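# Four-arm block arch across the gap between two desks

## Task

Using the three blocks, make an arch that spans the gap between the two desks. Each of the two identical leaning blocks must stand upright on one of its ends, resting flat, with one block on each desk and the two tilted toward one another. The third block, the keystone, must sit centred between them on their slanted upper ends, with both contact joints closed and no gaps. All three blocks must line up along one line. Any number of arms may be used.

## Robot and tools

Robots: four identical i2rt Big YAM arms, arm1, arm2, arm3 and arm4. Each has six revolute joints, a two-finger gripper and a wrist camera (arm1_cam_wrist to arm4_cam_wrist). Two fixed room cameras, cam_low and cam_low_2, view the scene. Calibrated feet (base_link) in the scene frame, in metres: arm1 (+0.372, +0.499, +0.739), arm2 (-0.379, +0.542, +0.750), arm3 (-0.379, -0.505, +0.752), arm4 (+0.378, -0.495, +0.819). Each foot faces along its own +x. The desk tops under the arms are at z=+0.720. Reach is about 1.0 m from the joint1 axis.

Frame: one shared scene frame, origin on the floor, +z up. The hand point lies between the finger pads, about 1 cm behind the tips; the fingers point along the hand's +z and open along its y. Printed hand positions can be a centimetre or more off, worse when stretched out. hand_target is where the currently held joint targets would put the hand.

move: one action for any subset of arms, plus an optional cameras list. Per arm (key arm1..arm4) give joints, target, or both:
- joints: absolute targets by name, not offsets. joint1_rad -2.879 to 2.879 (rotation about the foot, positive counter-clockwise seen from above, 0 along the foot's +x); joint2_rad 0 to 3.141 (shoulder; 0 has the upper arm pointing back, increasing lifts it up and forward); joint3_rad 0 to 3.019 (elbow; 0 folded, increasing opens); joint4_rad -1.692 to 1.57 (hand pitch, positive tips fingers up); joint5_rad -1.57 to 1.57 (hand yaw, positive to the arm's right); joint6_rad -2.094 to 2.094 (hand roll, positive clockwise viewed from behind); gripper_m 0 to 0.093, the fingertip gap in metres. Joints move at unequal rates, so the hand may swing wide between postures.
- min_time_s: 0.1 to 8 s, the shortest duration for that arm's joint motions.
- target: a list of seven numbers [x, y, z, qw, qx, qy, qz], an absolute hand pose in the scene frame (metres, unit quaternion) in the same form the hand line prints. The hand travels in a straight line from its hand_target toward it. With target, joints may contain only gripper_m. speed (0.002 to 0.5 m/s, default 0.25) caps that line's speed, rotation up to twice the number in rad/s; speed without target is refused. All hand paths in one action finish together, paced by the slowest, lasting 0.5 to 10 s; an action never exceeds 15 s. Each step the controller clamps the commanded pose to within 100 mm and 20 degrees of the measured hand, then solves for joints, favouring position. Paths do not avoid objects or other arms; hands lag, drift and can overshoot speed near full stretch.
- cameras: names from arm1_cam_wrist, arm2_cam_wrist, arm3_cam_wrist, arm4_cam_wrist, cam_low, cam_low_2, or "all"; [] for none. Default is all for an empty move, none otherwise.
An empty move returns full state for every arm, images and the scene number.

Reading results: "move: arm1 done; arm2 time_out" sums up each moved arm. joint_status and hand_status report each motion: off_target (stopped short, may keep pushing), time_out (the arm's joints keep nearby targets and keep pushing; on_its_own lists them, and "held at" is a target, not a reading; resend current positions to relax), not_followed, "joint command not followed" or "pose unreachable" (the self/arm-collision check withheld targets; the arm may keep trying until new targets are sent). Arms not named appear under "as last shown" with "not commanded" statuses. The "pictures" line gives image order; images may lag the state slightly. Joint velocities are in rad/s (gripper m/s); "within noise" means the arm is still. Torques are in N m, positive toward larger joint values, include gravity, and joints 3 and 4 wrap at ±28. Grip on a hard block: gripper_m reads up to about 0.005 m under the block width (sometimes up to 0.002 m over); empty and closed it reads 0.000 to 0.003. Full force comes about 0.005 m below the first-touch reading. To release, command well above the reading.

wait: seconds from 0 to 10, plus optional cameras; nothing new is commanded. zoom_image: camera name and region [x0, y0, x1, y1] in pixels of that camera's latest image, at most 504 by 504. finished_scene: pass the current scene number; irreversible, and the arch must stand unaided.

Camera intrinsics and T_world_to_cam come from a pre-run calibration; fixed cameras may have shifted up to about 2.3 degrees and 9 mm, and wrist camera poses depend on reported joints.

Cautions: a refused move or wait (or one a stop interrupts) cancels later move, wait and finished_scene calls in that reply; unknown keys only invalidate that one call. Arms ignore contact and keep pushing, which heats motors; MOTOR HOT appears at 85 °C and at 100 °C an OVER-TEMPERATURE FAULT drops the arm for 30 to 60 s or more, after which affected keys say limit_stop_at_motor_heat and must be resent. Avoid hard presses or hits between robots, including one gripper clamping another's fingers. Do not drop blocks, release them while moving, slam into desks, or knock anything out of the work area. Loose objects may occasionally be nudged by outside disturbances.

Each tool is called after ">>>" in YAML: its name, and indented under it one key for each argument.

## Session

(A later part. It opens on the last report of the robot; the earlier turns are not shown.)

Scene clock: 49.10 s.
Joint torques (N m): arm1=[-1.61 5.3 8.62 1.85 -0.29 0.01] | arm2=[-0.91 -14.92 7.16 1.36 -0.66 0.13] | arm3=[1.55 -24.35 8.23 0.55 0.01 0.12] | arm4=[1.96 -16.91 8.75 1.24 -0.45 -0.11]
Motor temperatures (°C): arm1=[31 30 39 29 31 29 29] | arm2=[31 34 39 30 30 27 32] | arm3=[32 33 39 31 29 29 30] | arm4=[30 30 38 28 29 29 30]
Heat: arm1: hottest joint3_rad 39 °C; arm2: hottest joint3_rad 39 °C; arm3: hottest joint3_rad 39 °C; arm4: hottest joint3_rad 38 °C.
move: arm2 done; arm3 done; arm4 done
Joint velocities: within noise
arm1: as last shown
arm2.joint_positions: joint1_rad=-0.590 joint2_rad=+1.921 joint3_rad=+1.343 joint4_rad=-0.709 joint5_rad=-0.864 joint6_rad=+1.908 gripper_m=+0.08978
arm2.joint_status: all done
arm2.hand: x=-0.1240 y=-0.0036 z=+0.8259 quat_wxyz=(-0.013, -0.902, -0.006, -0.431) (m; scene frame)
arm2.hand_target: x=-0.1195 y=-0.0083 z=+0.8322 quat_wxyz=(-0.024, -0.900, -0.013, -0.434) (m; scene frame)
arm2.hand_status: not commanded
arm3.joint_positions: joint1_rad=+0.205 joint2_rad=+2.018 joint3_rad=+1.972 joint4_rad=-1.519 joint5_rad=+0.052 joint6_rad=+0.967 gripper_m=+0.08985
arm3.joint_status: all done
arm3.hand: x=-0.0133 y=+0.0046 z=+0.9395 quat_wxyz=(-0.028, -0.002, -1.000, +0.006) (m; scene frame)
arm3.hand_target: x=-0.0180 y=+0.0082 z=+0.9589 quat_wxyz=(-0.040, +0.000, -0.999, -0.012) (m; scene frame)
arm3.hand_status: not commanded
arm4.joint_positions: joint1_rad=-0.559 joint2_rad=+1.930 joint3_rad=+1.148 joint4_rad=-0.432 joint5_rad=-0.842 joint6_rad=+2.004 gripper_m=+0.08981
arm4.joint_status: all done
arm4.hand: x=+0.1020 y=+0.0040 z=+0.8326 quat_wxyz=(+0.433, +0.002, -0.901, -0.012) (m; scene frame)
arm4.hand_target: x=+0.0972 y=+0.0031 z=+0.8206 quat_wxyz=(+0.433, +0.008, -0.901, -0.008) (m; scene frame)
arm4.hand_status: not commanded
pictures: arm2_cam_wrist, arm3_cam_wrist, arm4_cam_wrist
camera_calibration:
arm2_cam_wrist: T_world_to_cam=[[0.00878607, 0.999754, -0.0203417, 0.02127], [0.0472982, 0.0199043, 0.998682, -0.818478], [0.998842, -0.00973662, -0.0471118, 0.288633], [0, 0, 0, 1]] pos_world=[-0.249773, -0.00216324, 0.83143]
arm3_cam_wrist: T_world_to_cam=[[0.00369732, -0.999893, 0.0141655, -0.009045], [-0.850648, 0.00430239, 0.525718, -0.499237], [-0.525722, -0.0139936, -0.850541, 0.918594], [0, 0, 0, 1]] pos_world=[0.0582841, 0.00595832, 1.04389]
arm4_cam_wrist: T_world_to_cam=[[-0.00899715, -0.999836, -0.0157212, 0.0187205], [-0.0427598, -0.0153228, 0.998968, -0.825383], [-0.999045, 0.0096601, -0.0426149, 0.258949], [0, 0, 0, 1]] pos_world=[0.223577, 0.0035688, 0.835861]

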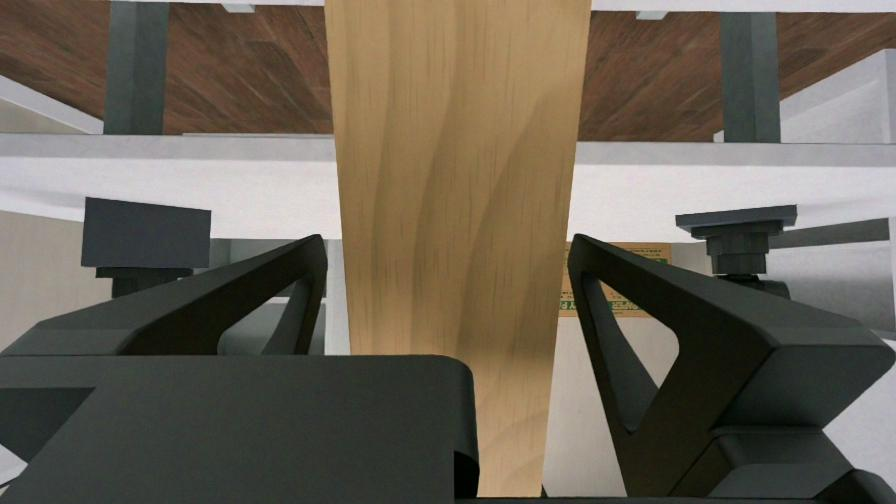

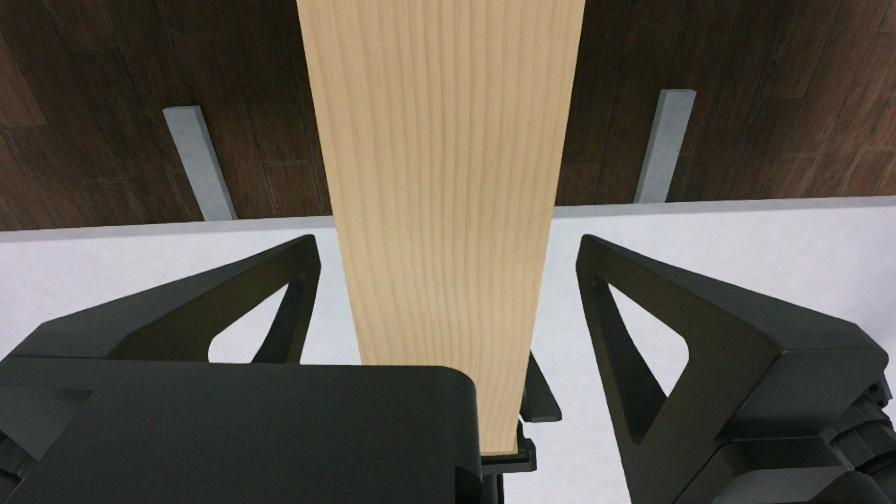

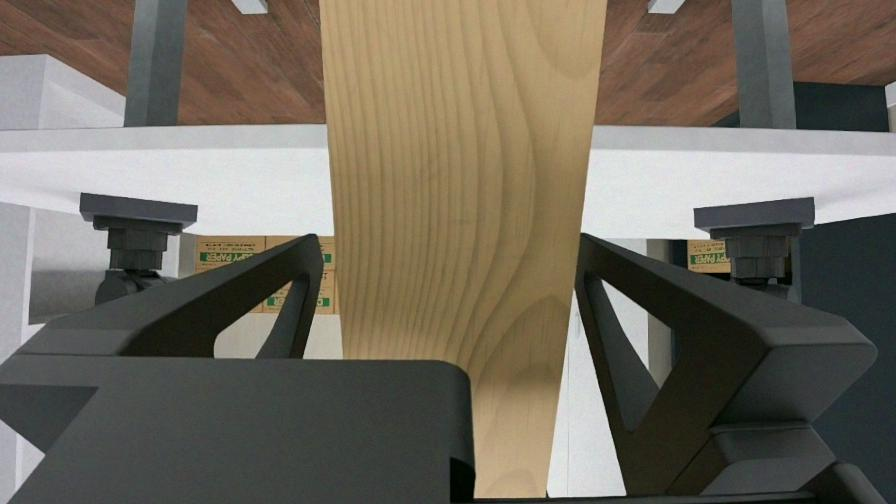

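>>> move:
  arm2: {"target": [-0.2115, -0.016, 0.9087, 0.024, 0.9005, 0.013, 0.4342], "speed": 0.12}
  arm4: {"target": [0.1892, 0.016, 0.897, -0.4331, -0.008, 0.9013, 0.008], "speed": 0.12}
  arm3: {"target": [-0.018, 0.0082, 1.06, 0.040, 0.0, 0.9991, 0.012], "speed": 0.12}
  cameras: ["cam_low_2", "cam_low", "arm1_cam_wrist", "arm3_cam_wrist"]

>>> zoom_image:
  camera: "cam_low_2"
  region: [370, 190, 510, 290]

>>> zoom_image:
  camera: "arm1_cam_wrist"
  region: [220, 60, 440, 250]

>>> zoom_image:
  camera: "arm3_cam_wrist"
  region: [320, 0, 570, 350]

Scene clock: 51.50 s.
Joint torques (N m): arm1=[-1.85 5.48 8.35 1.65 -0.28 0.1] | arm2=[-1.2 -15.74 10.52 0.14 -0.7 0.02] | arm3=[1.55 -23.24 12.98 -0.21 0.01 0.03] | arm4=[0.62 -19.19 12.4 -0.02 -0.49 -0.13]
Motor temperatures (°C): arm1=[31 30 39 29 31 29 29] | arm2=[31 34 39 30 30 27 32] | arm3=[32 33 39 31 29 29 30] | arm4=[30 31 38 28 29 29 29]
Heat: arm1: hottest joint3_rad 39 °C; arm2: hottest joint3_rad 39 °C; arm3: hottest joint3_rad 39 °C; arm4: hottest joint3_rad 38 °C.
move: arm2 off_target; arm3 off_target; arm4 off_target
Joint velocities: within noise
arm1: as last shown
arm2.joint_positions: joint1_rad=-0.749 joint2_rad=+1.860 joint3_rad=+1.417 joint4_rad=-1.070 joint5_rad=-0.898 joint6_rad=+1.667 gripper_m=+0.08986
arm2.joint_status: not commanded
arm2.hand: x=-0.2118 y=+0.0008 z=+0.8797 quat_wxyz=(+0.005, -0.902, +0.005, -0.431) (m; scene frame)
arm2.hand_target: x=-0.2117 y=-0.0145 z=+0.9090 quat_wxyz=(-0.024, -0.900, -0.013, -0.434) (m; scene frame)
arm2.hand_status: off_target (0.033 m and 3.9 deg from the pose sent, 0.121 m and 1.6 deg at the start)
arm3.joint_positions: joint1_rad=+0.205 joint2_rad=+1.987 joint3_rad=+2.138 joint4_rad=-1.679 joint5_rad=+0.052 joint6_rad=+0.967 gripper_m=+0.08992
arm3.joint_status: not commanded
arm3.hand: x=-0.0168 y=-0.0003 z=+1.0217 quat_wxyz=(-0.039, -0.003, -0.999, -0.009) (m; scene frame)
arm3.hand_target: x=-0.0192 y=+0.0062 z=+1.0591 quat_wxyz=(-0.059, +0.001, -0.997, -0.039) (m; scene frame)
arm3.hand_status: off_target (0.039 m and 0.5 deg from the pose sent, 0.121 m and 2.5 deg at the start; a joint's target at an end of its range on 35 of 57 steps)
arm4.joint_positions: joint1_rad=-0.720 joint2_rad=+1.845 joint3_rad=+1.192 joint4_rad=-0.812 joint5_rad=-0.886 joint6_rad=+1.737 gripper_m=+0.08989
arm4.joint_status: not commanded
arm4.hand: x=+0.1861 y=-0.0016 z=+0.8799 quat_wxyz=(+0.430, -0.001, -0.903, +0.013) (m; scene frame)
arm4.hand_target: x=+0.1894 y=+0.0152 z=+0.8971 quat_wxyz=(+0.433, +0.008, -0.901, -0.008) (m; scene frame)
arm4.hand_status: off_target (0.025 m and 2.7 deg from the pose sent, 0.109 m and 0.8 deg at the start)
pictures: arm1_cam_wrist, arm3_cam_wrist, cam_low, cam_low_2
camera_calibration:
arm1_cam_wrist: T_world_to_cam=[[-0.733827, 0.620313, 0.276965, -0.442061], [0.462403, 0.754772, -0.465299, 0.225805], [-0.497677, -0.213379, -0.840706, 1.38729], [0, 0, 0, 1]] pos_world=[0.26161, 0.399803, 1.3938]
arm3_cam_wrist: T_world_to_cam=[[0.00381013, -0.999862, -0.0161681, 0.0159658], [-0.861591, -0.0114892, 0.507473, -0.527052], [-0.507589, 0.0119968, -0.861516, 0.998115], [0, 0, 0, 1]] pos_world=[0.0524671, -0.00206598, 1.12761]

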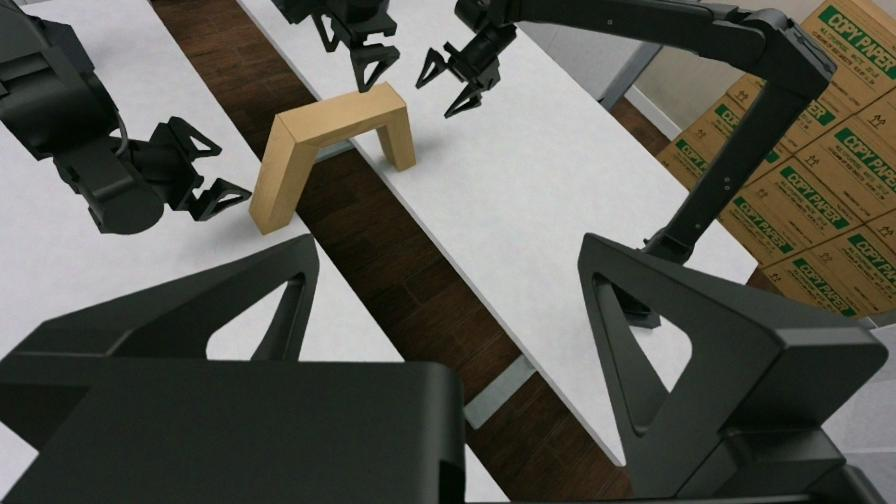

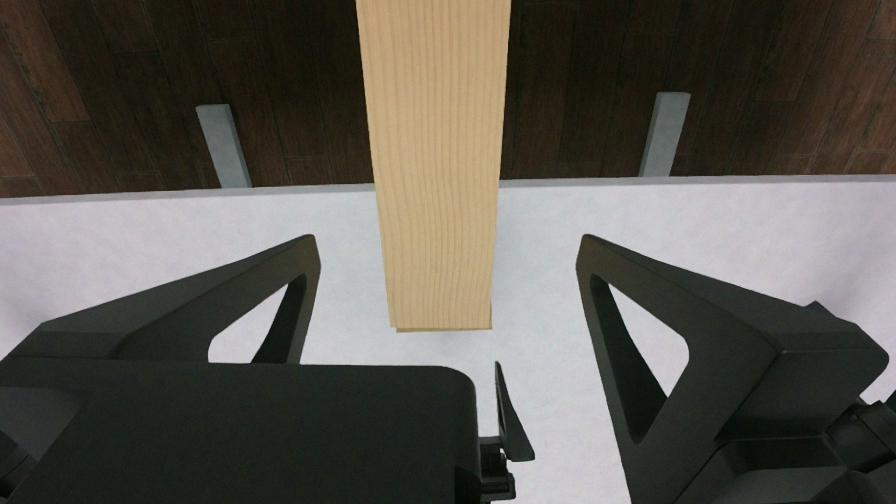

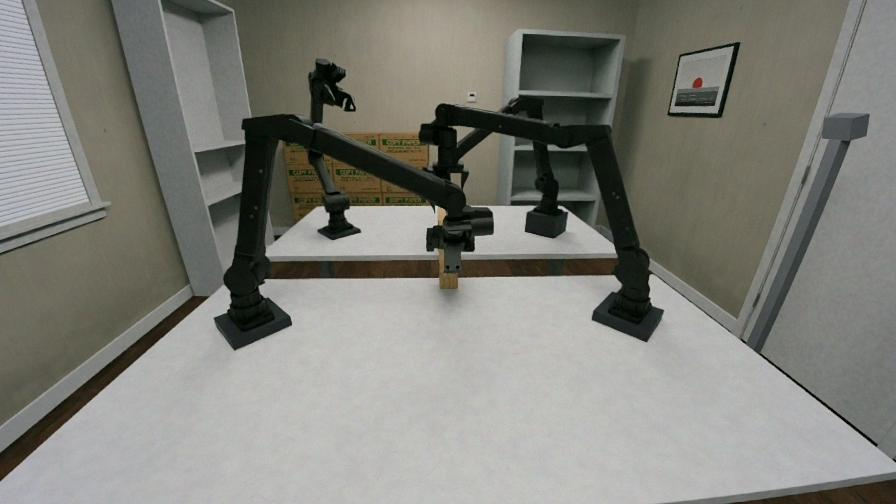

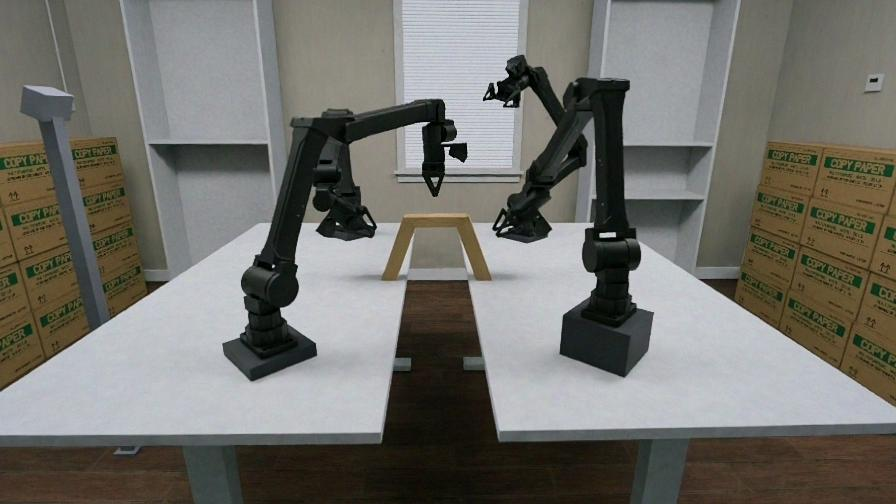

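Scaled by 3.600 from the camera's 896x504 image, which has a finer 1280x720 frame.

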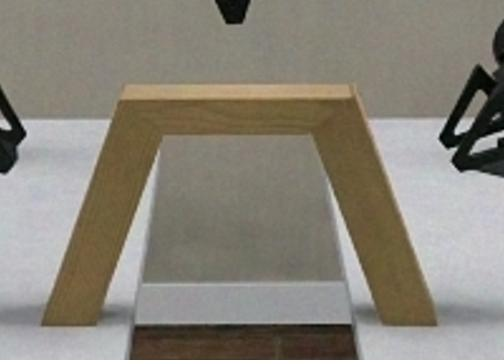

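Scaled by 2.291 from the camera's 896x504 image, which has a finer 1280x720 frame.

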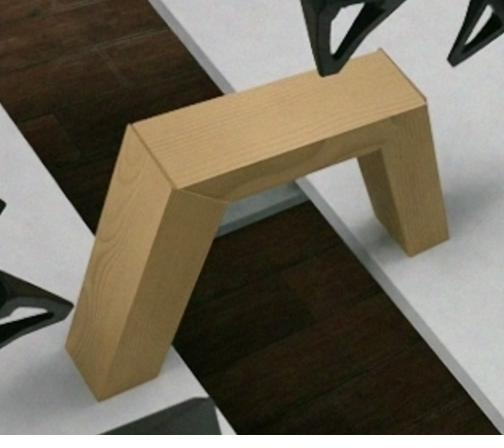

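Scaled by 1.440 from the camera's 896x504 image, which has a finer 1280x720 frame.

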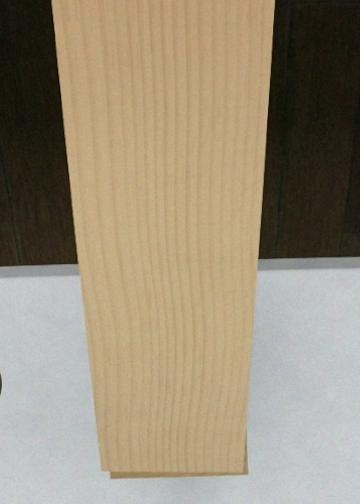

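>>> finished_scene:
  scene: 2

The scene is finished: the task was done.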